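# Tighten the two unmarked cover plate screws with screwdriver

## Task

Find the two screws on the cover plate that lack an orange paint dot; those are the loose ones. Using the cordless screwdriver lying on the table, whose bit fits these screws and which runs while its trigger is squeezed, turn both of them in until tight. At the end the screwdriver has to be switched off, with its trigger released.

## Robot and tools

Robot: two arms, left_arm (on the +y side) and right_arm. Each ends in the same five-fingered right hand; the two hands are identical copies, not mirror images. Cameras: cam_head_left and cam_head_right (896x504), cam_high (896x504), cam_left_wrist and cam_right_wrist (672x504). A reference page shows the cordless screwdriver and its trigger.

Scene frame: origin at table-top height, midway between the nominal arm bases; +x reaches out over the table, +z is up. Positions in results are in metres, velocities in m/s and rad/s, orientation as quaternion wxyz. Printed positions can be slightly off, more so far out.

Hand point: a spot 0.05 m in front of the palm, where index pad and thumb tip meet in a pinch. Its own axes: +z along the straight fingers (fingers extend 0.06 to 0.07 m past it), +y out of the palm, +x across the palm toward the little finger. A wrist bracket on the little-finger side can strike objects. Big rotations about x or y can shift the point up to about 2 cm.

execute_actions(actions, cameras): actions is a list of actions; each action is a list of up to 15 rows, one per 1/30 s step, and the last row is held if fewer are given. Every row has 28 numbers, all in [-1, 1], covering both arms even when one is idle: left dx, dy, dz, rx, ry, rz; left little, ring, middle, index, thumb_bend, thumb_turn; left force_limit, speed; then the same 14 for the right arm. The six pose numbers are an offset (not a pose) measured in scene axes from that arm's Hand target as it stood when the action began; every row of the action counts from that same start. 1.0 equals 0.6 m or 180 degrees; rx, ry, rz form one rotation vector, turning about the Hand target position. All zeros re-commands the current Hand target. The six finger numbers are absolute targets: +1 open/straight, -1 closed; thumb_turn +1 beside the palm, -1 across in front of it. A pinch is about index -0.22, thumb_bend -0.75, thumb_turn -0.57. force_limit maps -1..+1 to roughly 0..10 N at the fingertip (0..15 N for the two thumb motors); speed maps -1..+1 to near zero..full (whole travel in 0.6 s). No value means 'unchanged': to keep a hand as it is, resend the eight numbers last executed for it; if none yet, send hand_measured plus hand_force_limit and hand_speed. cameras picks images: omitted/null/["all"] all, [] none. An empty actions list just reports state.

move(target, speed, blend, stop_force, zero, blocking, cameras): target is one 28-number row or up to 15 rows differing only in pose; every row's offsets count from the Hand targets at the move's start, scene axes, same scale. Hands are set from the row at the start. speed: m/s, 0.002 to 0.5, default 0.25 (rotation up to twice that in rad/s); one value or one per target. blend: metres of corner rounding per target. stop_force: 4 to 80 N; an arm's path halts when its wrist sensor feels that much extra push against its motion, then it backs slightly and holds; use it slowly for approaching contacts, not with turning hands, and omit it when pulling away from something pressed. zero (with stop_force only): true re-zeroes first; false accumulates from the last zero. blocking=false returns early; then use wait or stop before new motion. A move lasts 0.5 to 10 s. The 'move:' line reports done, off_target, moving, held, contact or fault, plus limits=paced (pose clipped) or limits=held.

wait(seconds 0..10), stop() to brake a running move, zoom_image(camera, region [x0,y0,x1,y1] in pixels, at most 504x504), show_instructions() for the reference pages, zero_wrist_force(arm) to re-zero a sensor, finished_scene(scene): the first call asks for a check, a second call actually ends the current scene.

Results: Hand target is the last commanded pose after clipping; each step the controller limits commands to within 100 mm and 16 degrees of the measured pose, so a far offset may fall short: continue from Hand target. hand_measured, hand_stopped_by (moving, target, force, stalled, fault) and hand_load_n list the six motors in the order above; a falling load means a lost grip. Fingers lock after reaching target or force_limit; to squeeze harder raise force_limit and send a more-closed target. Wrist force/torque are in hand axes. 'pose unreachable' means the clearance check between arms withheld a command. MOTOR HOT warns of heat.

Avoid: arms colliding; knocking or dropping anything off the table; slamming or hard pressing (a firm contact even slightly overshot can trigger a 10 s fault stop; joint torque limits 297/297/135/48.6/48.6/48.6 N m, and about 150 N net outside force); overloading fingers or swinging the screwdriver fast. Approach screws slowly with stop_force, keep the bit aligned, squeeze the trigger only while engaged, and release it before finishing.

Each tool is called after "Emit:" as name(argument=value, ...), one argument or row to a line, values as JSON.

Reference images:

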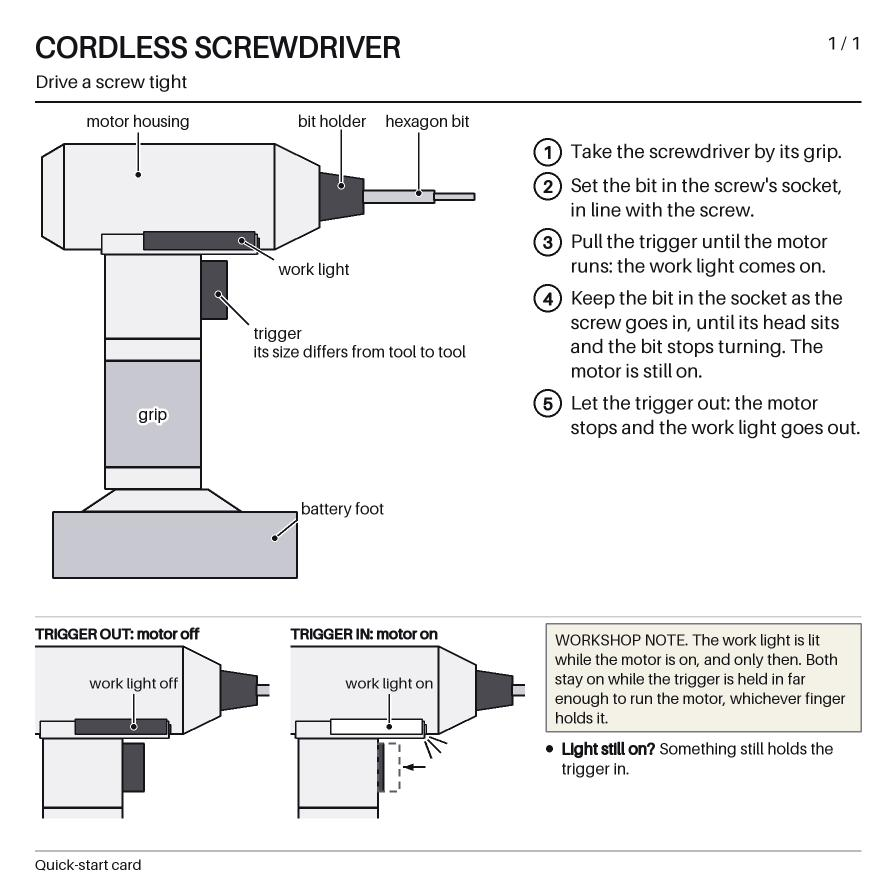

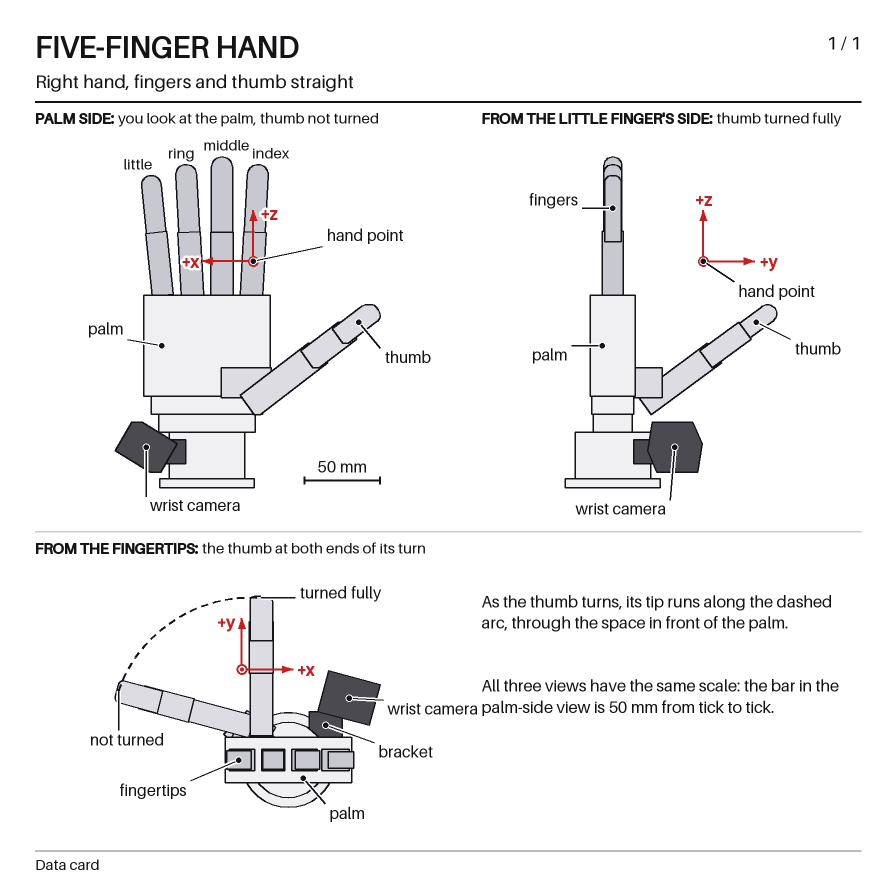

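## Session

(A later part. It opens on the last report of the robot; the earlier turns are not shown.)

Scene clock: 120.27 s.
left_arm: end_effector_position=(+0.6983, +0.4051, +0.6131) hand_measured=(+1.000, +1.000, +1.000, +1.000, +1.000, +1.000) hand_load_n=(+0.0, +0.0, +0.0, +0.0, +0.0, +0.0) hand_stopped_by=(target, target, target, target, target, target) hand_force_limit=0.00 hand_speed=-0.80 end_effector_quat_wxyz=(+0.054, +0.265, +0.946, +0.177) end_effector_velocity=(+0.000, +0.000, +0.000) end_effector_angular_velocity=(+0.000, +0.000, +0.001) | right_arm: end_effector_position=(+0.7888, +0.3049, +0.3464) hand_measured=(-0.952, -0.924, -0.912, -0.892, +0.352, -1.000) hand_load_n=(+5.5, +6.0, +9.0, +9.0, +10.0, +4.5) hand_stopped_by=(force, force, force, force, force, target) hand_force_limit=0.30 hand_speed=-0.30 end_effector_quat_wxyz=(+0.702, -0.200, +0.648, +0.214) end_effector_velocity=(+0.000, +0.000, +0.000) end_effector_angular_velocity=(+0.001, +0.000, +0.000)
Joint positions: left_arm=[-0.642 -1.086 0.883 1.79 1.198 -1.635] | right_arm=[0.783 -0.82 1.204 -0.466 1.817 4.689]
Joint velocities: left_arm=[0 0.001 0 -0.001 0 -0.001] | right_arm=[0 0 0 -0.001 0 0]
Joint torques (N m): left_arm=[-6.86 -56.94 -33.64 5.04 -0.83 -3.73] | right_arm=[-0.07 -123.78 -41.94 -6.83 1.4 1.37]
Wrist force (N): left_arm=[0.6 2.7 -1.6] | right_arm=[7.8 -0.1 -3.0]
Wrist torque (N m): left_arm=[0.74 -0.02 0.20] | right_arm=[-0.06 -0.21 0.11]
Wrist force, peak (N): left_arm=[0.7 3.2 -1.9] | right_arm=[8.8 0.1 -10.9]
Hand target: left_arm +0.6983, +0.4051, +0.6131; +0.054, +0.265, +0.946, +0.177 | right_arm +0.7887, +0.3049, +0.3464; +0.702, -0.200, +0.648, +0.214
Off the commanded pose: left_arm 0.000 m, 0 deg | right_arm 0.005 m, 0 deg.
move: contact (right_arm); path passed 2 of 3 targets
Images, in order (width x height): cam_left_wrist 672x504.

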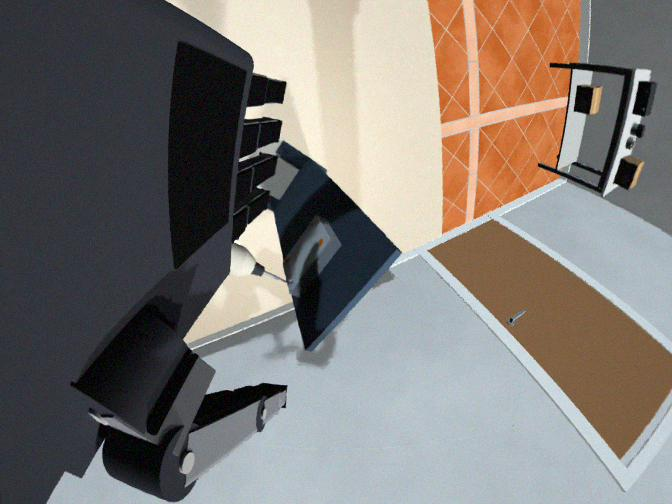

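Emit:
move(
  target=[0.01,0.0,-0.05,0,0,0,1,1,1,1,1,1,0,-0.8,-0.0054,-0.004,0,0,0,0,-1,-0.96,-0.96,-0.55,-0.86,-1,0.3,-0.3],
  speed=0.1,
  cameras=["cam_left_wrist"],
)

Emit:
zoom_image(
  camera="cam_left_wrist",
  region=[262, 248, 322, 308],
)

Scene clock: 121.63 s.
left_arm: end_effector_position=(+0.7042, +0.4051, +0.5829) hand_measured=(+1.000, +1.000, +1.000, +1.000, +1.000, +1.000) hand_load_n=(+0.0, +0.0, +0.0, +0.0, +0.0, +0.0) hand_stopped_by=(target, target, target, target, target, target) hand_force_limit=0.00 hand_speed=-0.80 end_effector_quat_wxyz=(+0.053, +0.265, +0.946, +0.177) end_effector_velocity=(-0.001, +0.001, +0.003) end_effector_angular_velocity=(+0.000, -0.001, +0.001) | right_arm: end_effector_position=(+0.7855, +0.3025, +0.3464) hand_measured=(-0.952, -0.924, -0.912, -0.550, +0.352, -1.000) hand_load_n=(+5.0, +6.0, +10.5, +0.0, +8.0, +5.5) hand_stopped_by=(force, force, force, target, force, target) hand_force_limit=0.30 hand_speed=-0.30 end_effector_quat_wxyz=(+0.702, -0.200, +0.648, +0.214) end_effector_velocity=(+0.000, +0.000, -0.002) end_effector_angular_velocity=(-0.002, +0.002, -0.001)
Joint positions: left_arm=[-0.637 -1.085 0.935 1.735 1.198 -1.63] | right_arm=[0.784 -0.826 1.215 -0.471 1.818 4.689]
Joint velocities: left_arm=[0 -0.001 -0.003 0.003 -0.001 -0.001] | right_arm=[0 0.002 -0.001 0.001 0.001 0]
Joint torques (N m): left_arm=[-4.1 -69.33 -51.89 7.42 -3.26 1.71] | right_arm=[11.76 -107.59 -52.59 -4.53 1.63 -0.97]
Wrist force (N): left_arm=[1.2 2.8 -2.2] | right_arm=[8.0 0.3 -1.2]
Wrist torque (N m): left_arm=[0.81 -0.08 0.25] | right_arm=[-0.09 -0.23 0.13]
Wrist force, peak (N): left_arm=[0.8 3.2 -2.4] | right_arm=[8.6 0.2 -3.0]
Hand target: left_arm +0.7042, +0.4051, +0.5831; +0.054, +0.265, +0.946, +0.177 | right_arm +0.7855, +0.3025, +0.3464; +0.702, -0.200, +0.648, +0.214
Off the commanded pose: left_arm 0.000 m, 0 deg | right_arm 0.000 m, 0 deg.
move: done
Images, in order (width x height): cam_left_wrist 672x504.

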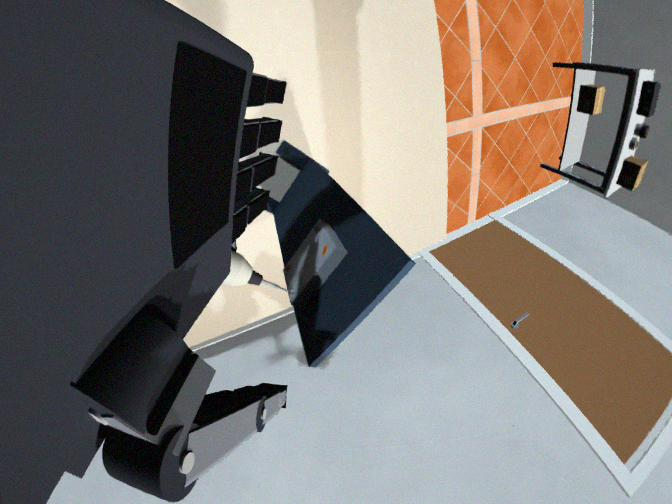

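Scaled by 8.400 from the camera's 672x504 image, which has a finer 960x720 frame.

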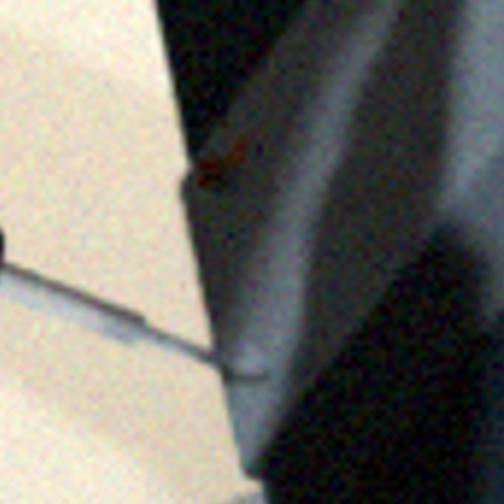

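Emit:
zoom_image(
  camera="cam_left_wrist",
  region=[274, 276, 304, 306],
)

Emit:
zoom_image(
  camera="cam_left_wrist",
  region=[285, 286, 297, 298],
)

Scaled by 16.800 from the camera's 672x504 image, which has a finer 960x720 frame.

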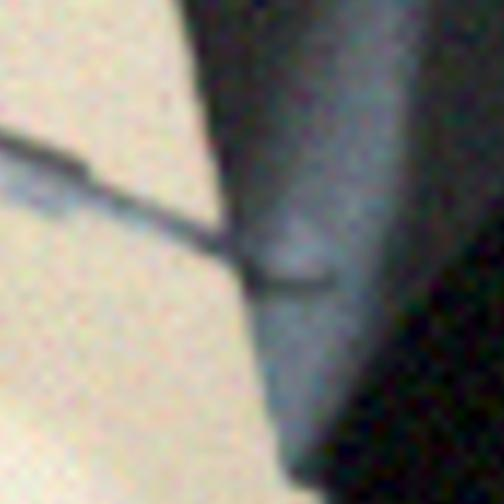

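Scaled by 42.000 from the camera's 672x504 image, which has a finer 960x720 frame.

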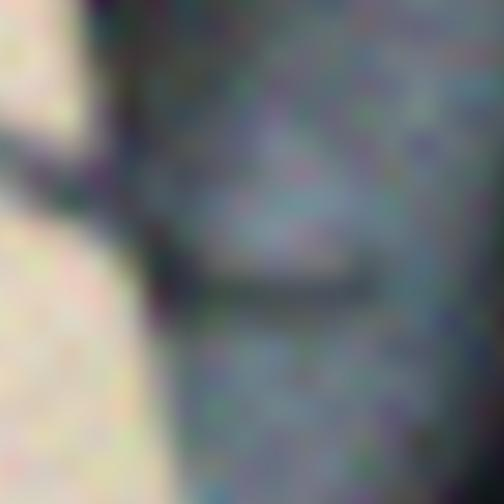

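Emit:
move(
  target=[
    [0,0,0,0,0,0,1,1,1,1,1,1,0,-0.8,-0.0027,0.0036,-0.0008,0,0,0,-1,-0.96,-0.96,-0.96,-0.86,-1,0.3,-0.3],
    [0,0,0,0,0,0,1,1,1,1,1,1,0,-0.8,0.0134,0.0155,-0.0008,0,0,0,-1,-0.96,-0.96,-0.96,-0.86,-1,0.3,-0.3],
  ],
  speed=[0.02, 0.006],
  stop_force=5,
  cameras=["cam_left_wrist"],
)

Emit:
zoom_image(
  camera="cam_left_wrist",
  region=[274, 276, 304, 306],
)

Scene clock: 124.73 s.
left_arm: end_effector_position=(+0.7042, +0.4051, +0.5831) hand_measured=(+1.000, +1.000, +1.000, +1.000, +1.000, +1.000) hand_load_n=(+0.0, +0.0, +0.0, +0.0, +0.0, +0.0) hand_stopped_by=(target, target, target, target, target, target) hand_force_limit=0.00 hand_speed=-0.80 end_effector_quat_wxyz=(+0.054, +0.265, +0.946, +0.177) end_effector_velocity=(+0.000, +0.000, +0.000) end_effector_angular_velocity=(+0.000, +0.000, +0.000) | right_arm: end_effector_position=(+0.7892, +0.3086, +0.3459) hand_measured=(-0.952, -0.924, -0.912, -0.892, +0.352, -1.000) hand_load_n=(+4.5, +6.0, +9.5, +10.0, +9.0, +4.5) hand_stopped_by=(force, force, force, force, force, target) hand_force_limit=0.30 hand_speed=-0.30 end_effector_quat_wxyz=(+0.702, -0.200, +0.648, +0.214) end_effector_velocity=(+0.000, +0.000, +0.001) end_effector_angular_velocity=(+0.000, +0.000, +0.000)
Joint positions: left_arm=[-0.637 -1.085 0.935 1.735 1.198 -1.63] | right_arm=[0.785 -0.814 1.195 -0.462 1.82 4.689]
Joint velocities: left_arm=[0 0 0 -0.001 0 -0.001] | right_arm=[0 -0.001 0 0.001 0 0]
Joint torques (N m): left_arm=[-10.93 -84.93 -48.67 6.79 -1.95 -2.71] | right_arm=[1.88 -123.47 -46.06 -6.89 1.13 0.85]
Wrist force (N): left_arm=[1.4 2.7 -1.7] | right_arm=[8.4 0.3 -5.3]
Wrist torque (N m): left_arm=[0.75 -0.12 0.25] | right_arm=[0.05 -0.39 0.15]
Wrist force, peak (N): left_arm=[1.2 3.3 -2.1] | right_arm=[8.8 -0.2 -7.6]
Hand target: left_arm +0.7042, +0.4051, +0.5831; +0.054, +0.265, +0.946, +0.177 | right_arm +0.7892, +0.3086, +0.3459; +0.702, -0.200, +0.648, +0.214
Off the commanded pose: left_arm 0.000 m, 0 deg | right_arm 0.005 m, 0 deg.
move: contact (right_arm); path passed 1 of 2 targets
Images, in order (width x height): cam_left_wrist 672x504.

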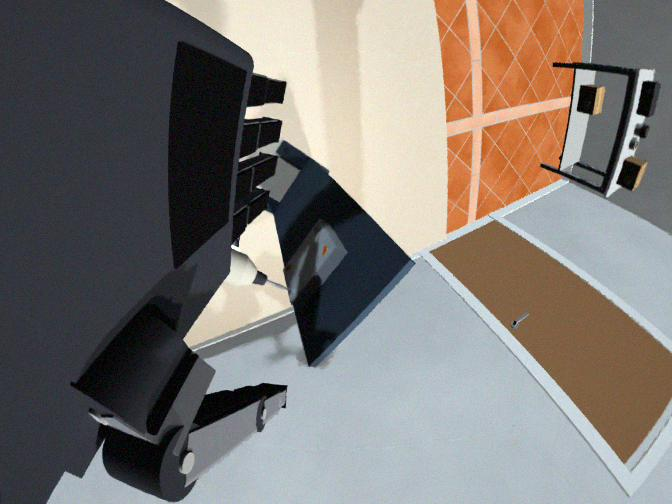

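Scaled by 16.800 from the camera's 672x504 image, which has a finer 960x720 frame.

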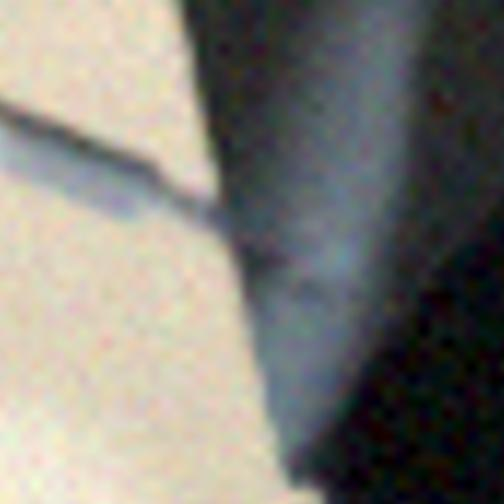

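Emit:
move(
  target=[0,0,0,0,0,0,1,1,1,1,1,1,0,-0.8,0.0134,0.0099,0,0,0,0,-1,-0.96,-0.96,-0.96,-0.86,-1,0.3,-0.3],
  speed=0.004,
  stop_force=6,
  cameras=["cam_left_wrist"],
)

Emit:
zoom_image(
  camera="cam_left_wrist",
  region=[274, 276, 304, 306],
)

Scene clock: 125.77 s.
left_arm: end_effector_position=(+0.7042, +0.4051, +0.5831) hand_measured=(+1.000, +1.000, +1.000, +1.000, +1.000, +1.000) hand_load_n=(+0.0, +0.0, +0.0, +0.0, +0.0, +0.0) hand_stopped_by=(target, target, target, target, target, target) hand_force_limit=0.00 hand_speed=-0.80 end_effector_quat_wxyz=(+0.054, +0.265, +0.946, +0.177) end_effector_velocity=(+0.000, -0.001, +0.000) end_effector_angular_velocity=(+0.000, +0.000, -0.001) | right_arm: end_effector_position=(+0.7893, +0.3087, +0.3460) hand_measured=(-0.952, -0.924, -0.912, -0.892, +0.352, -1.000) hand_load_n=(+4.0, +5.5, +9.0, +9.5, +9.5, +4.0) hand_stopped_by=(force, force, force, force, force, target) hand_force_limit=0.30 hand_speed=-0.30 end_effector_quat_wxyz=(+0.703, -0.200, +0.648, +0.214) end_effector_velocity=(+0.000, +0.000, +0.001) end_effector_angular_velocity=(+0.000, +0.000, +0.000)
Joint positions: left_arm=[-0.637 -1.085 0.935 1.735 1.198 -1.63] | right_arm=[0.785 -0.814 1.194 -0.462 1.82 4.689]
Joint velocities: left_arm=[-0.001 0 0 0 0 -0.001] | right_arm=[0 -0.001 0 0 0 0]
Joint torques (N m): left_arm=[-11.63 -84.2 -46.9 7.18 -1.99 -3.08] | right_arm=[0.04 -124.33 -49.81 -7.1 0.51 0.75]
Wrist force (N): left_arm=[1.0 2.9 -2.0] | right_arm=[9.9 0.8 -10.0]
Wrist torque (N m): left_arm=[0.80 -0.06 0.23] | right_arm=[0.06 -0.37 0.13]
Wrist force, peak (N): left_arm=[1.2 3.0 -2.2] | right_arm=[12.0 1.0 -16.1]
Hand target: left_arm +0.7042, +0.4051, +0.5831; +0.054, +0.265, +0.946, +0.177 | right_arm +0.7893, +0.3087, +0.3460; +0.703, -0.200, +0.648, +0.214
Off the commanded pose: left_arm 0.000 m, 0 deg | right_arm 0.010 m, 0 deg.
move: contact (right_arm)
Images, in order (width x height): cam_left_wrist 672x504.

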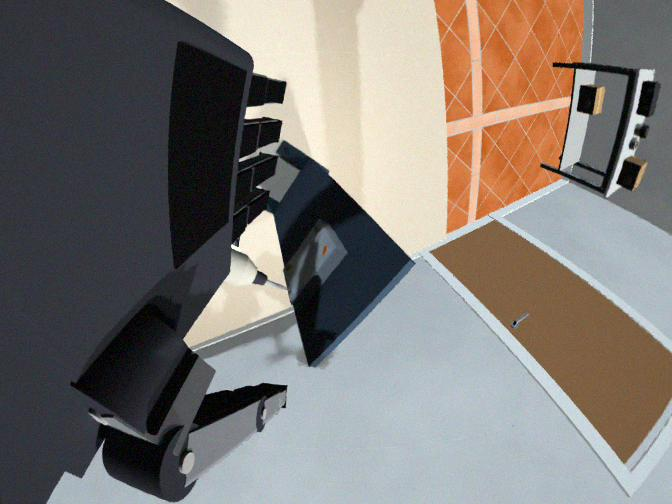

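Scaled by 16.800 from the camera's 672x504 image, which has a finer 960x720 frame.

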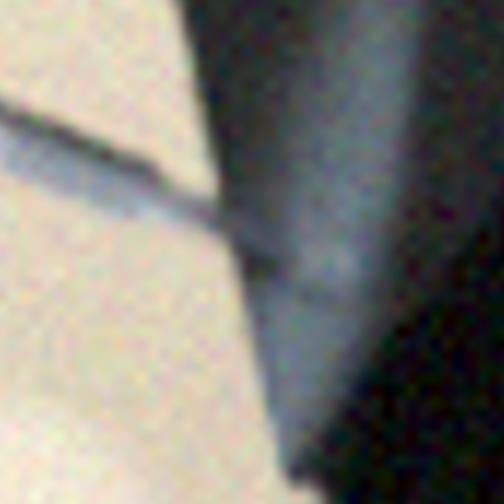

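Emit:
wait(
  seconds=1.0,
  cameras=["cam_left_wrist"],
)

Emit:
zoom_image(
  camera="cam_left_wrist",
  region=[274, 276, 304, 306],
)

Emit:
zoom_image(
  camera="cam_left_wrist",
  region=[230, 240, 300, 310],
)

Scene clock: 126.87 s.
left_arm: end_effector_position=(+0.7042, +0.4051, +0.5831) hand_measured=(+1.000, +1.000, +1.000, +1.000, +1.000, +1.000) hand_load_n=(+0.0, +0.0, +0.0, +0.0, +0.0, +0.0) hand_stopped_by=(target, target, target, target, target, target) hand_force_limit=0.00 hand_speed=-0.80 end_effector_quat_wxyz=(+0.054, +0.265, +0.946, +0.177) end_effector_velocity=(+0.000, +0.000, +0.000) end_effector_angular_velocity=(+0.000, +0.001, -0.001) | right_arm: end_effector_position=(+0.7893, +0.3087, +0.3460) hand_measured=(-0.952, -0.924, -0.912, -0.892, +0.352, -1.000) hand_load_n=(+4.0, +5.5, +9.0, +9.5, +9.5, +3.5) hand_stopped_by=(force, force, force, force, force, target) hand_force_limit=0.30 hand_speed=-0.30 end_effector_quat_wxyz=(+0.703, -0.200, +0.648, +0.214) end_effector_velocity=(+0.000, +0.000, +0.001) end_effector_angular_velocity=(+0.000, +0.000, +0.000)
Joint positions: left_arm=[-0.637 -1.085 0.935 1.735 1.198 -1.63] | right_arm=[0.785 -0.814 1.194 -0.462 1.82 4.689]
Joint velocities: left_arm=[0 0 0 0 0.001 0.001] | right_arm=[0 -0.001 0 0 0 0]
Joint torques (N m): left_arm=[-11.79 -89.04 -45.29 6.82 -1.59 -3.03] | right_arm=[1.43 -122.45 -51.71 -6.4 1.36 0.56]
Wrist force (N): left_arm=[1.2 2.8 -2.2] | right_arm=[9.7 1.6 -8.9]
Wrist torque (N m): left_arm=[0.80 -0.08 0.25] | right_arm=[0.10 -0.32 0.13]
Wrist force, peak (N): left_arm=[0.8 3.2 -1.9] | right_arm=[10.6 0.9 -11.8]
Hand target: left_arm +0.7042, +0.4051, +0.5831; +0.054, +0.265, +0.946, +0.177 | right_arm +0.7893, +0.3087, +0.3460; +0.703, -0.200, +0.648, +0.214
Off the commanded pose: left_arm 0.000 m, 0 deg | right_arm 0.010 m, 0 deg.
wait: 1.00 s; at rest by 0.07 s
Images, in order (width x height): cam_left_wrist 672x504.

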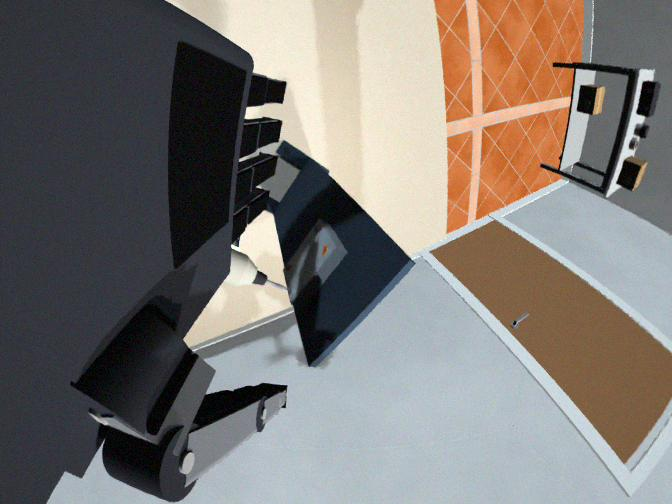

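Scaled by 16.800 from the camera's 672x504 image, which has a finer 960x720 frame.

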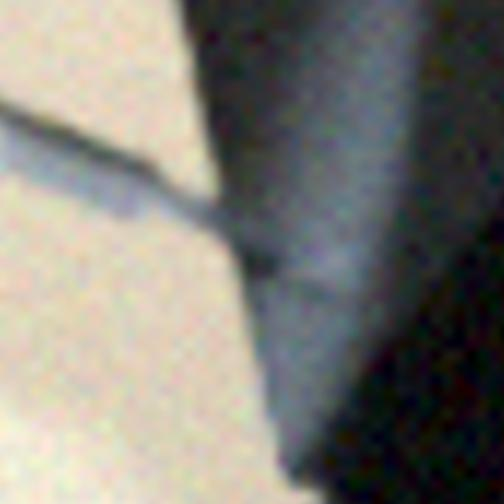

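Scaled by 7.200 from the camera's 672x504 image, which has a finer 960x720 frame.

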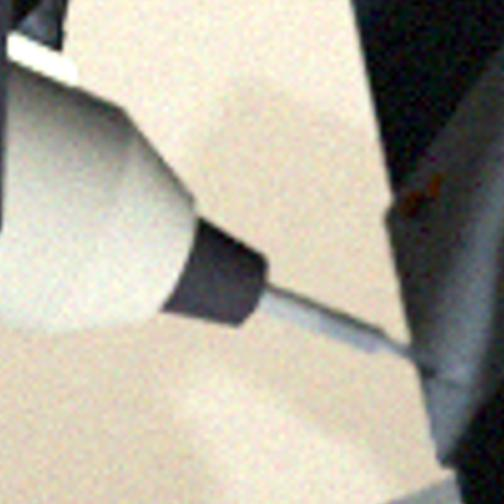

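Emit:
move(
  target=[0.00804,0.00595,0,0,0,0,-1,-0.96,-0.96,-0.96,-0.86,-1,0.3,-0.3,0,0,0,0,0,0,1,1,1,1,1,1,0,-0.8],
  speed=0.005,
  stop_force=6,
  cameras=[],
)

Scene clock: 133.80 s.
left_arm: end_effector_position=(+0.7090, +0.4087, +0.5831) hand_measured=(-1.000, -0.960, -0.960, -0.822, -0.188, -0.596) hand_load_n=(+0.0, +0.0, +0.0, +5.0, +9.5, +10.5) hand_stopped_by=(target, target, target, force, force, force) hand_force_limit=0.30 hand_speed=-0.30 end_effector_quat_wxyz=(+0.054, +0.265, +0.946, +0.177) end_effector_velocity=(+0.000, +0.000, +0.000) end_effector_angular_velocity=(-0.001, +0.000, +0.000) | right_arm: end_effector_position=(+0.7893, +0.3087, +0.3460) hand_measured=(+1.000, +1.000, +1.000, +1.000, +1.000, +0.752) hand_load_n=(+0.0, +0.0, +0.0, +0.0, +0.0, +0.0) hand_stopped_by=(target, target, target, target, target, moving) hand_force_limit=0.00 hand_speed=-0.80 end_effector_quat_wxyz=(+0.703, -0.200, +0.648, +0.214) end_effector_velocity=(+0.000, +0.000, +0.000) end_effector_angular_velocity=(+0.000, +0.000, +0.000)
Joint positions: left_arm=[-0.63 -1.078 0.924 1.736 1.198 -1.622] | right_arm=[0.785 -0.814 1.194 -0.462 1.82 4.689]
Joint velocities: left_arm=[0 0 0 0 0.001 0] | right_arm=[0 0 0 0 0 0]
Joint torques (N m): left_arm=[-10.39 -86.67 -31.11 1.42 -2.22 -2.5] | right_arm=[-0.39 -112.86 -45.04 -4.09 -1.2 0.49]
Wrist force (N): left_arm=[0.7 2.4 -1.5] | right_arm=[-1.8 0.1 -1.9]
Wrist torque (N m): left_arm=[0.70 -0.04 0.19] | right_arm=[-0.06 0.49 -0.21]
Wrist force, peak (N): left_arm=[1.3 3.1 -2.2] | right_arm=[17.1 -0.7 -0.6]
Hand target: left_arm +0.7090, +0.4087, +0.5831; +0.054, +0.265, +0.946, +0.177 | right_arm +0.7893, +0.3087, +0.3460; +0.703, -0.200, +0.648, +0.214
Off the commanded pose: left_arm 0.000 m, 0 deg | right_arm 0.000 m, 0 deg.
move: moving (right_arm; no rest 5 s after the path's end)
No camera images: "cameras" was empty.

Emit:
wait(
  seconds=0,
)

Scene clock: 133.87 s.
left_arm: end_effector_position=(+0.7090, +0.4087, +0.5831) hand_measured=(-1.000, -0.960, -0.960, -0.822, -0.188, -0.596) hand_load_n=(+0.0, +0.0, +0.0, +5.0, +9.5, +10.5) hand_stopped_by=(target, target, target, force, force, force) hand_force_limit=0.30 hand_speed=-0.30 end_effector_quat_wxyz=(+0.054, +0.265, +0.946, +0.177) end_effector_velocity=(+0.000, +0.000, +0.000) end_effector_angular_velocity=(+0.000, +0.000, +0.000) | right_arm: end_effector_position=(+0.7893, +0.3087, +0.3460) hand_measured=(+1.000, +1.000, +1.000, +1.000, +1.000, +0.770) hand_load_n=(+0.0, +0.0, +0.0, +0.0, +0.0, +0.0) hand_stopped_by=(target, target, target, target, target, moving) hand_force_limit=0.00 hand_speed=-0.80 end_effector_quat_wxyz=(+0.703, -0.200, +0.648, +0.214) end_effector_velocity=(+0.000, +0.000, +0.000) end_effector_angular_velocity=(+0.000, -0.001, +0.000)
Joint positions: left_arm=[-0.63 -1.078 0.924 1.736 1.198 -1.622] | right_arm=[0.785 -0.814 1.194 -0.462 1.82 4.689]
Joint velocities: left_arm=[0 0.001 0 -0.001 0 0] | right_arm=[0 0 0 -0.001 0 0]
Joint torques (N m): left_arm=[-12.77 -84.98 -31.32 0.99 -2.54 -2.82] | right_arm=[-0.54 -113.5 -44.76 -4.04 -1.23 0.46]
Wrist force (N): left_arm=[1.1 3.0 -2.0] | right_arm=[-2.0 0.0 -1.2]
Wrist torque (N m): left_arm=[0.83 -0.08 0.24] | right_arm=[-0.11 0.50 -0.23]
Wrist force, peak (N): left_arm=[1.1 3.0 -2.0] | right_arm=[-2.0 0.0 -1.2]
Hand target: left_arm +0.7090, +0.4087, +0.5831; +0.054, +0.265, +0.946, +0.177 | right_arm +0.7893, +0.3087, +0.3460; +0.703, -0.200, +0.648, +0.214
Off the commanded pose: left_arm 0.000 m, 0 deg | right_arm 0.000 m, 0 deg.

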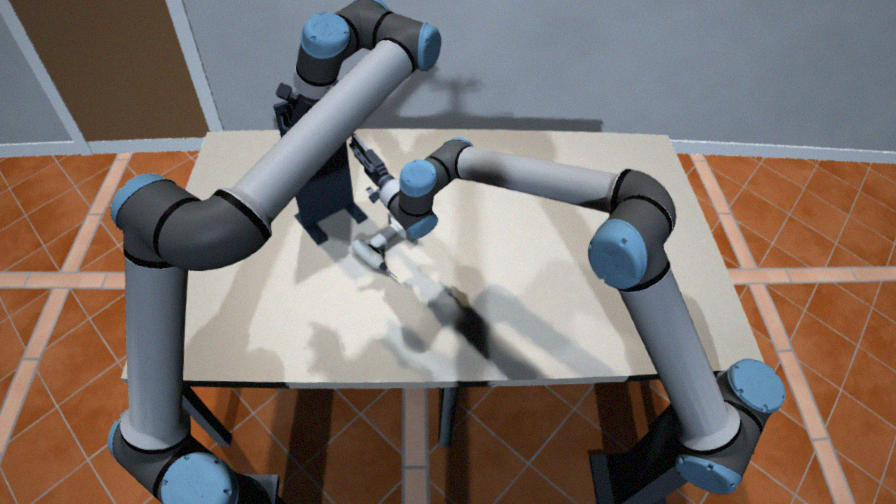

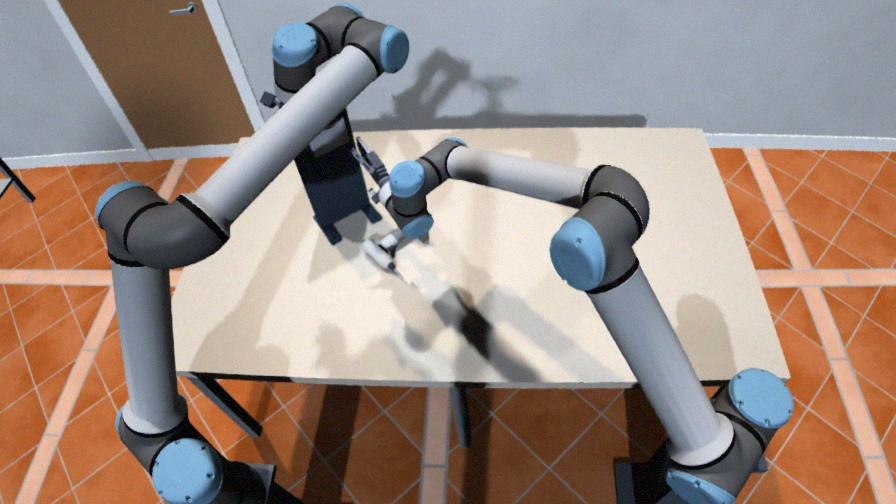

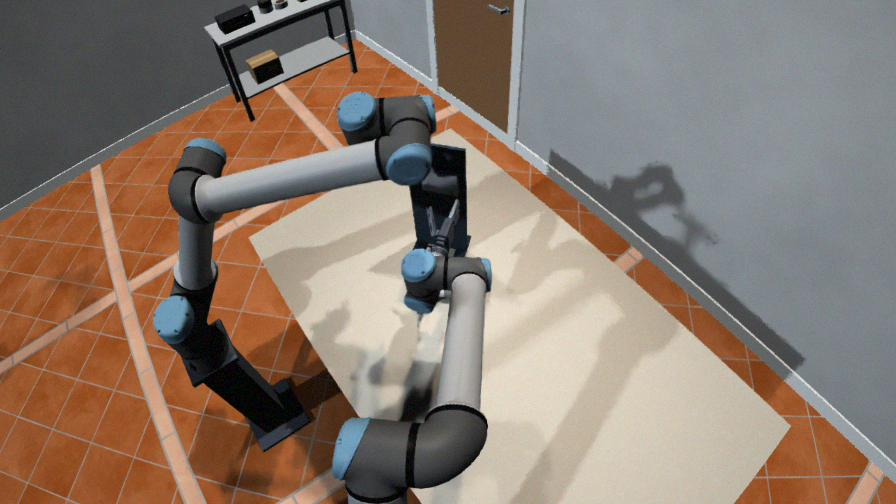

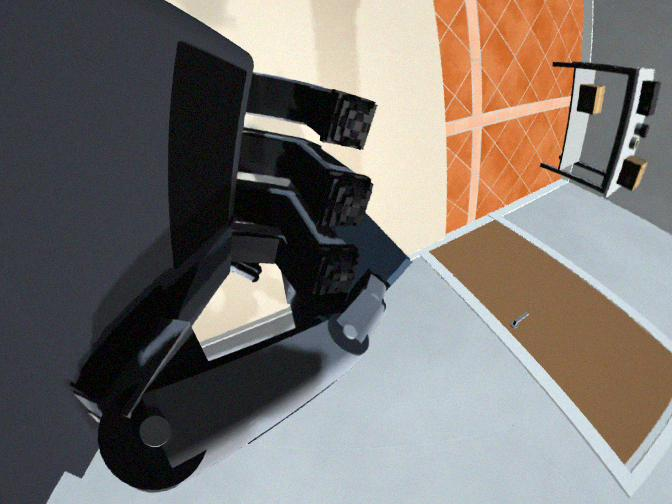

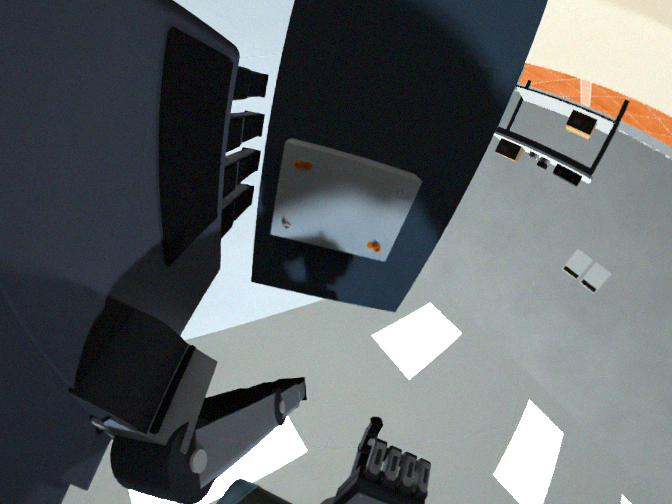

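Emit:
zoom_image(
  camera="cam_right_wrist",
  region=[260, 130, 440, 270],
)

Emit:
zoom_image(
  camera="cam_head_left",
  region=[280, 200, 520, 340],
)

Emit:
zoom_image(
  camera="cam_head_right",
  region=[280, 200, 520, 340],
)

Scaled by 2.800 from the camera's 672x504 image, which has a finer 960x720 frame.

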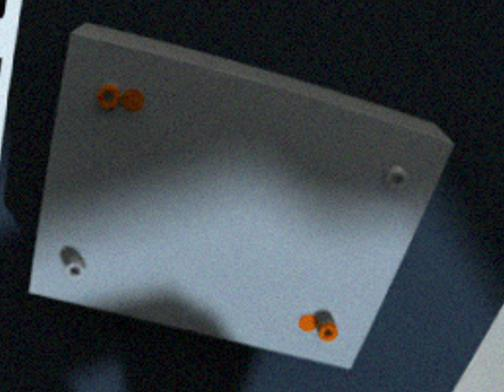

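Scaled by 2.100.

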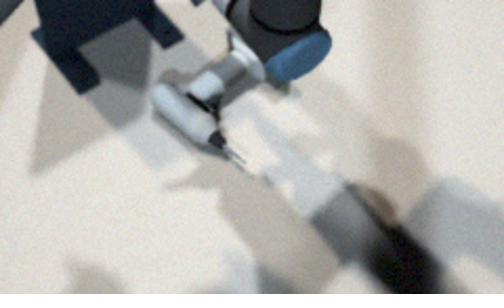

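Scaled by 2.100.

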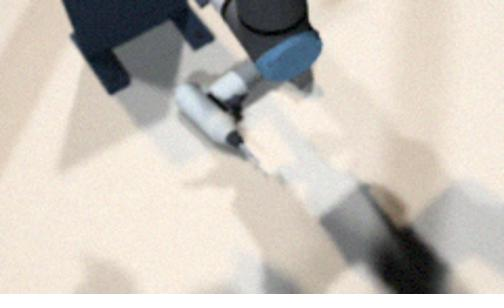

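Emit:
move(
  target=[0,0,0,0,0,0,1,1,1,1,1,1,0,-0.2,-0.2,-0.3,0.05,0,0,0,1,1,1,1,1,1,0,-0.8],
  speed=0.15,
)

Scene clock: 136.83 s.
left_arm: end_effector_position=(+0.7090, +0.4087, +0.5831) hand_measured=(+1.000, +1.000, +1.000, +1.000, +1.000, +1.000) hand_load_n=(+0.0, +0.0, -0.5, +0.0, -0.5, +0.0) hand_stopped_by=(target, target, target, target, target, target) hand_force_limit=0.00 hand_speed=-0.20 end_effector_quat_wxyz=(+0.054, +0.265, +0.946, +0.177) end_effector_velocity=(+0.000, +0.000, +0.000) end_effector_angular_velocity=(+0.000, +0.000, -0.001) | right_arm: end_effector_position=(+0.6695, +0.1285, +0.3757) hand_measured=(+1.000, +1.000, +1.000, +1.000, +1.000, +1.000) hand_load_n=(+0.0, +0.0, +0.0, +0.0, +0.0, +0.0) hand_stopped_by=(target, target, target, target, target, target) hand_force_limit=0.00 hand_speed=-0.80 end_effector_quat_wxyz=(+0.703, -0.200, +0.648, +0.214) end_effector_velocity=(-0.001, +0.000, +0.000) end_effector_angular_velocity=(-0.001, +0.001, +0.000)
Joint positions: left_arm=[-0.63 -1.078 0.924 1.736 1.198 -1.622] | right_arm=[0.745 -1.161 1.712 -0.632 1.78 4.692]
Joint velocities: left_arm=[0 0 0 0 0 0.001] | right_arm=[0 -0.001 0.001 0 0 0]
Joint torques (N m): left_arm=[-8.92 -86.45 -36.4 1.23 -2.15 -2.75] | right_arm=[13.74 -84.52 -32.7 -0.07 2.14 0.77]
Wrist force (N): left_arm=[0.8 2.9 -2.0] | right_arm=[-1.4 -0.4 -1.2]
Wrist torque (N m): left_arm=[0.80 -0.02 0.22] | right_arm=[-0.17 0.42 -0.22]
Wrist force, peak (N): left_arm=[1.2 3.2 -2.2] | right_arm=[-1.7 -0.9 -3.2]
Hand target: left_arm +0.7090, +0.4087, +0.5831; +0.054, +0.265, +0.946, +0.177 | right_arm +0.6693, +0.1285, +0.3756; +0.702, -0.200, +0.648, +0.214
Off the commanded pose: left_arm 0.000 m, 0 deg | right_arm 0.000 m, 0 deg.
move: done

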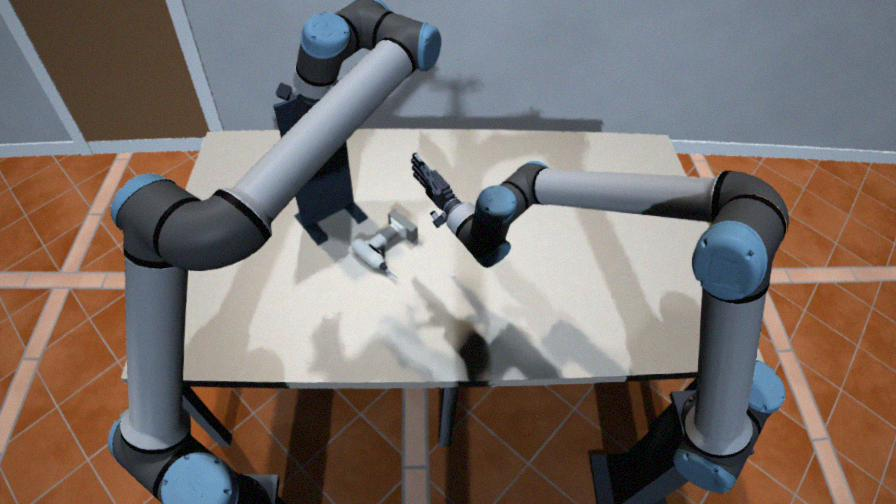

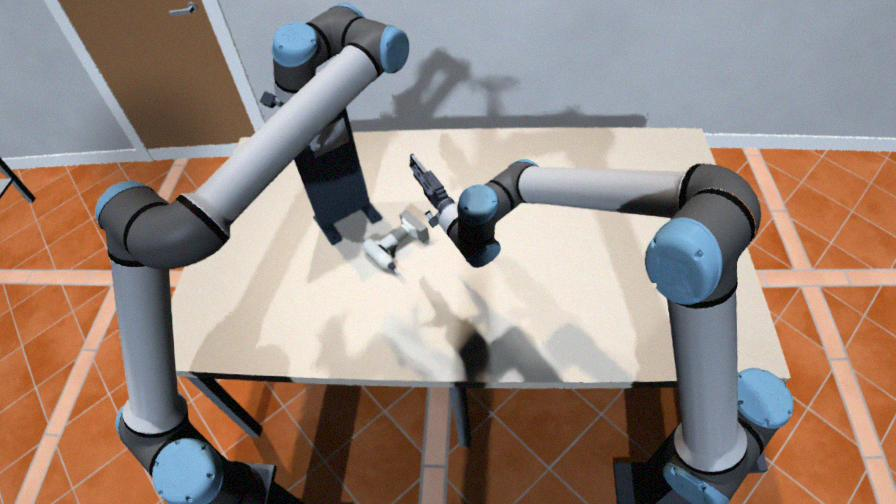

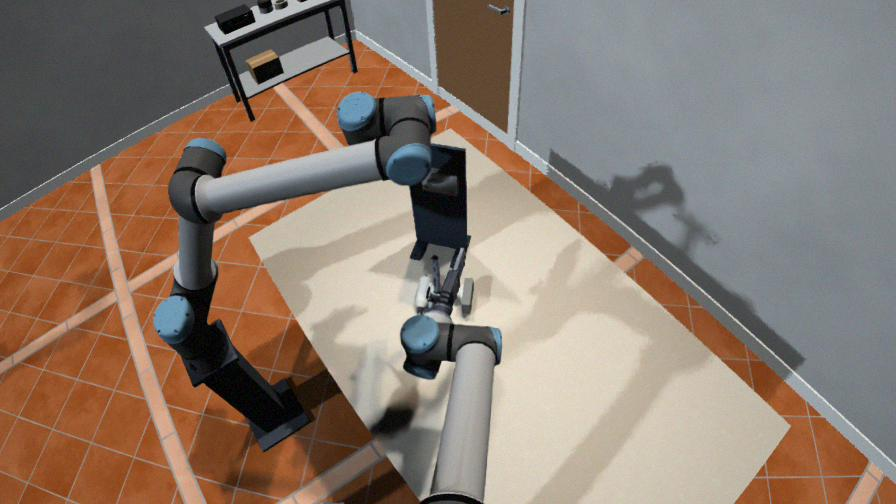

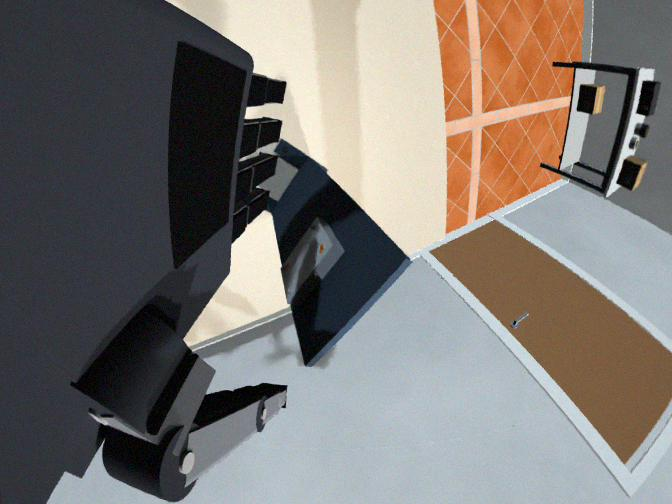

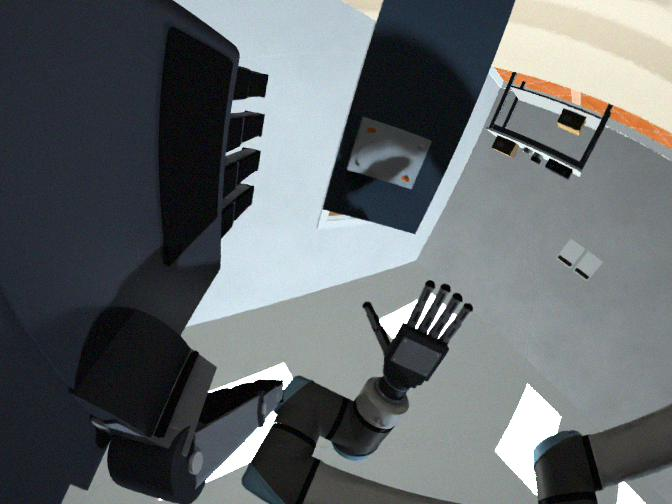

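Emit:
zoom_image(
  camera="cam_head_left",
  region=[300, 180, 460, 300],
)

Emit:
zoom_image(
  camera="cam_left_wrist",
  region=[270, 200, 350, 310],
)

Emit:
zoom_image(
  camera="cam_right_wrist",
  region=[330, 100, 450, 200],
)

Emit:
zoom_image(
  camera="cam_high",
  region=[380, 230, 520, 340],
)

Scaled by 3.150.

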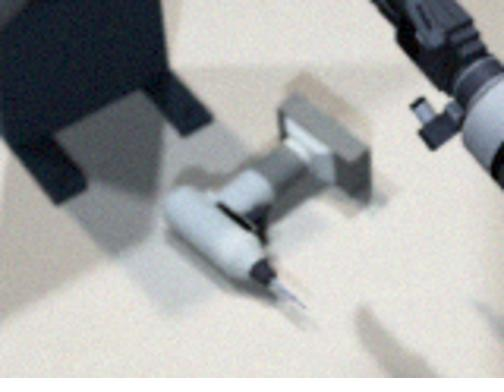

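Scaled by 4.582 from the camera's 672x504 image, which has a finer 960x720 frame.

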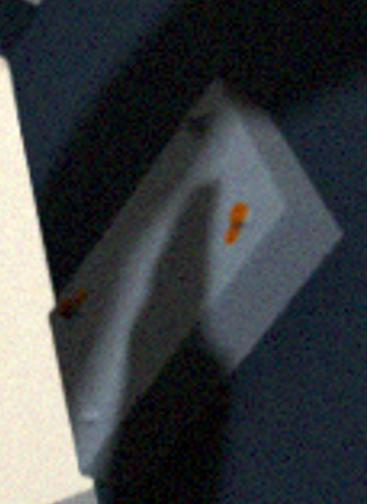

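Scaled by 4.200 from the camera's 672x504 image, which has a finer 960x720 frame.

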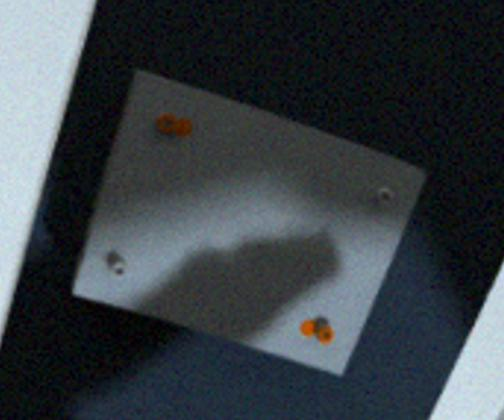

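Scaled by 3.600.

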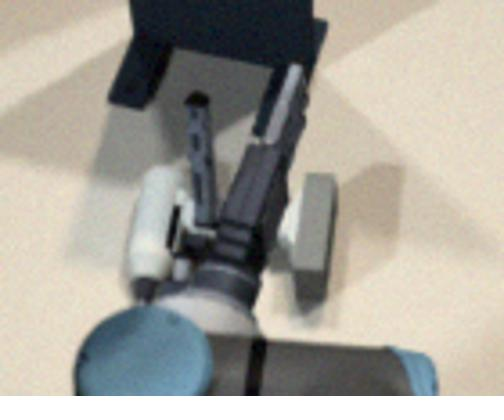

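Emit:
move(
  target=[-0.2,-0.25,0,0,0,0,1,1,1,1,1,1,0,-0.2,0.073,0.136,-0.29,-0.4346,-0.2643,0.1051,1,1,1,1,1,-1,0,-0.3],
  speed=0.15,
)

Scene clock: 146.63 s.
left_arm: end_effector_position=(+0.5888, +0.2583, +0.5834) hand_measured=(+1.000, +1.000, +1.000, +1.000, +1.000, +1.000) hand_load_n=(+0.0, +0.0, +0.0, +0.0, -0.5, +0.0) hand_stopped_by=(target, target, target, target, target, target) hand_force_limit=0.00 hand_speed=-0.20 end_effector_quat_wxyz=(+0.054, +0.265, +0.946, +0.177) end_effector_velocity=(+0.000, -0.001, +0.000) end_effector_angular_velocity=(-0.001, -0.001, -0.002) | right_arm: end_effector_position=(+0.7130, +0.2104, +0.2019) hand_measured=(+1.000, +1.000, +1.000, +1.000, +1.000, -1.000) hand_load_n=(+0.0, +0.0, +0.0, +0.0, +0.0, +0.0) hand_stopped_by=(target, target, target, target, target, target) hand_force_limit=0.00 hand_speed=-0.30 end_effector_quat_wxyz=(-0.568, +0.740, -0.285, +0.219) end_effector_velocity=(+0.000, +0.000, +0.000) end_effector_angular_velocity=(-0.001, -0.001, +0.000)
Joint positions: left_arm=[-0.899 -1.153 1.056 1.783 1.215 -1.909] | right_arm=[0.735 -0.934 1.345 -0.149 1.532 3.131]
Joint velocities: left_arm=[-0.001 -0.001 0 -0.001 0 0.001] | right_arm=[0 -0.001 0 0.001 0 -0.001]
Joint torques (N m): left_arm=[7.82 -74.02 -35.73 3.35 -0.31 4.19] | right_arm=[-14.11 -101.69 -35.35 -3.6 -1.58 -0.94]
Wrist force (N): left_arm=[1.0 2.9 -1.6] | right_arm=[-1.0 0.7 -1.7]
Wrist torque (N m): left_arm=[0.79 -0.09 0.23] | right_arm=[0.12 0.43 0.11]
Wrist force, peak (N): left_arm=[0.9 3.5 -1.9] | right_arm=[-2.4 -0.1 -1.4]
Hand target: left_arm +0.5889, +0.2584, +0.5834; +0.054, +0.265, +0.946, +0.177 | right_arm +0.7131, +0.2103, +0.2019; -0.568, +0.740, -0.285, +0.219
Off the commanded pose: left_arm 0.001 m, 0 deg | right_arm 0.000 m, 0 deg.
move: done

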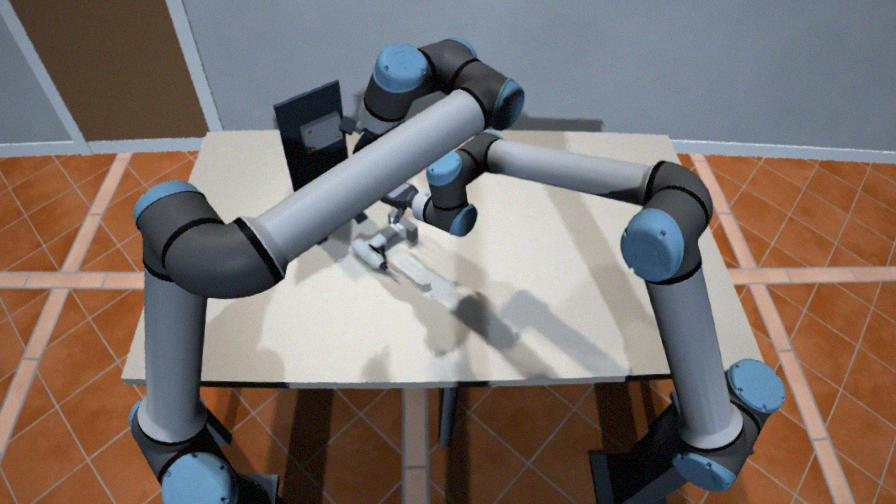

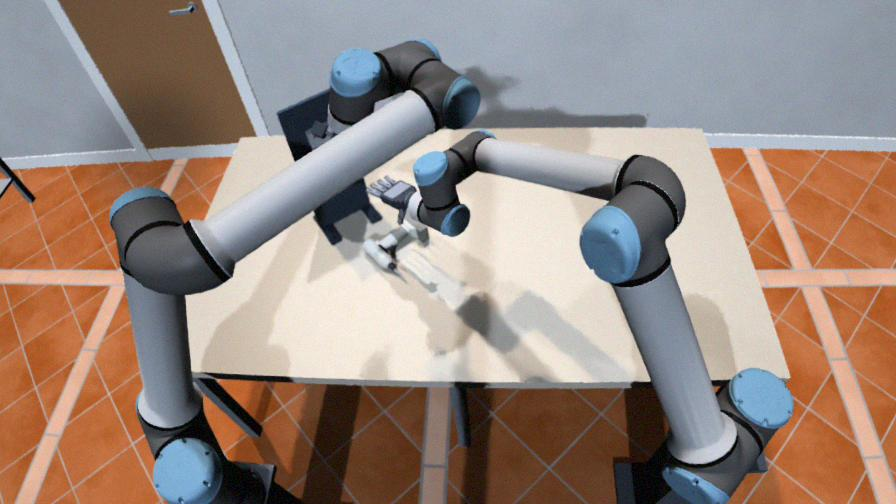

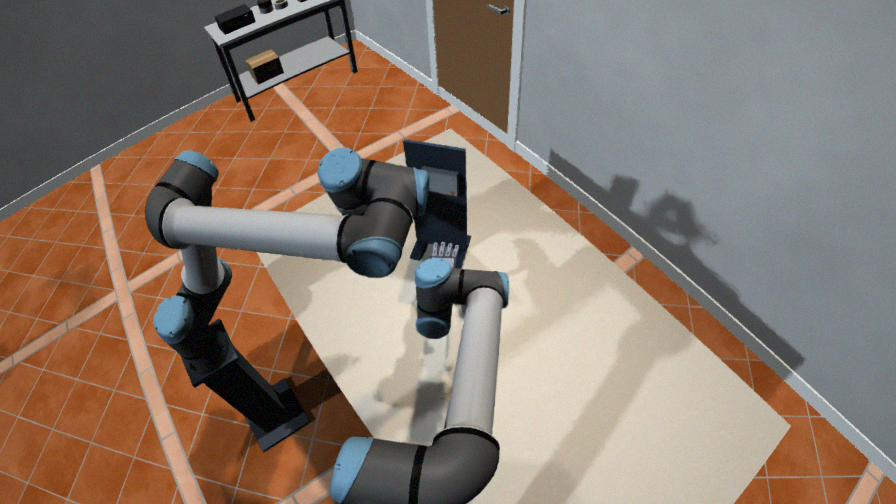

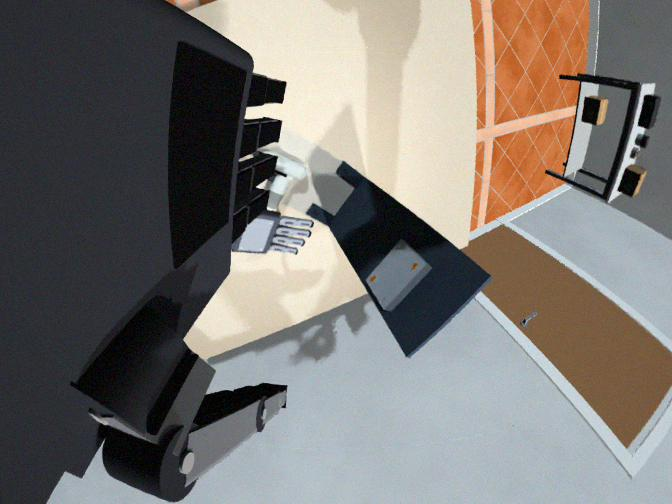

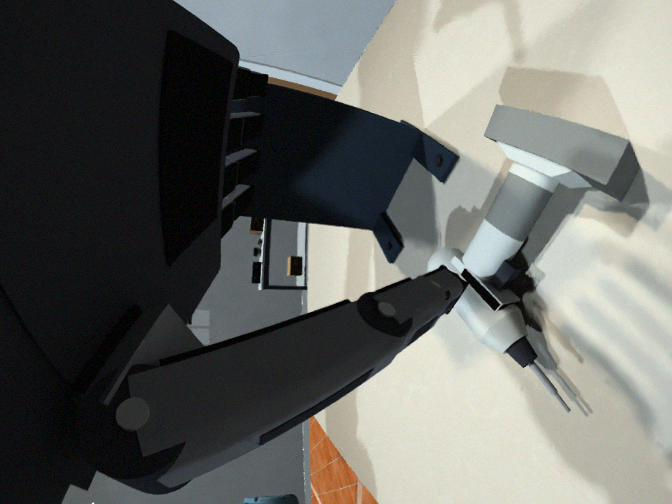

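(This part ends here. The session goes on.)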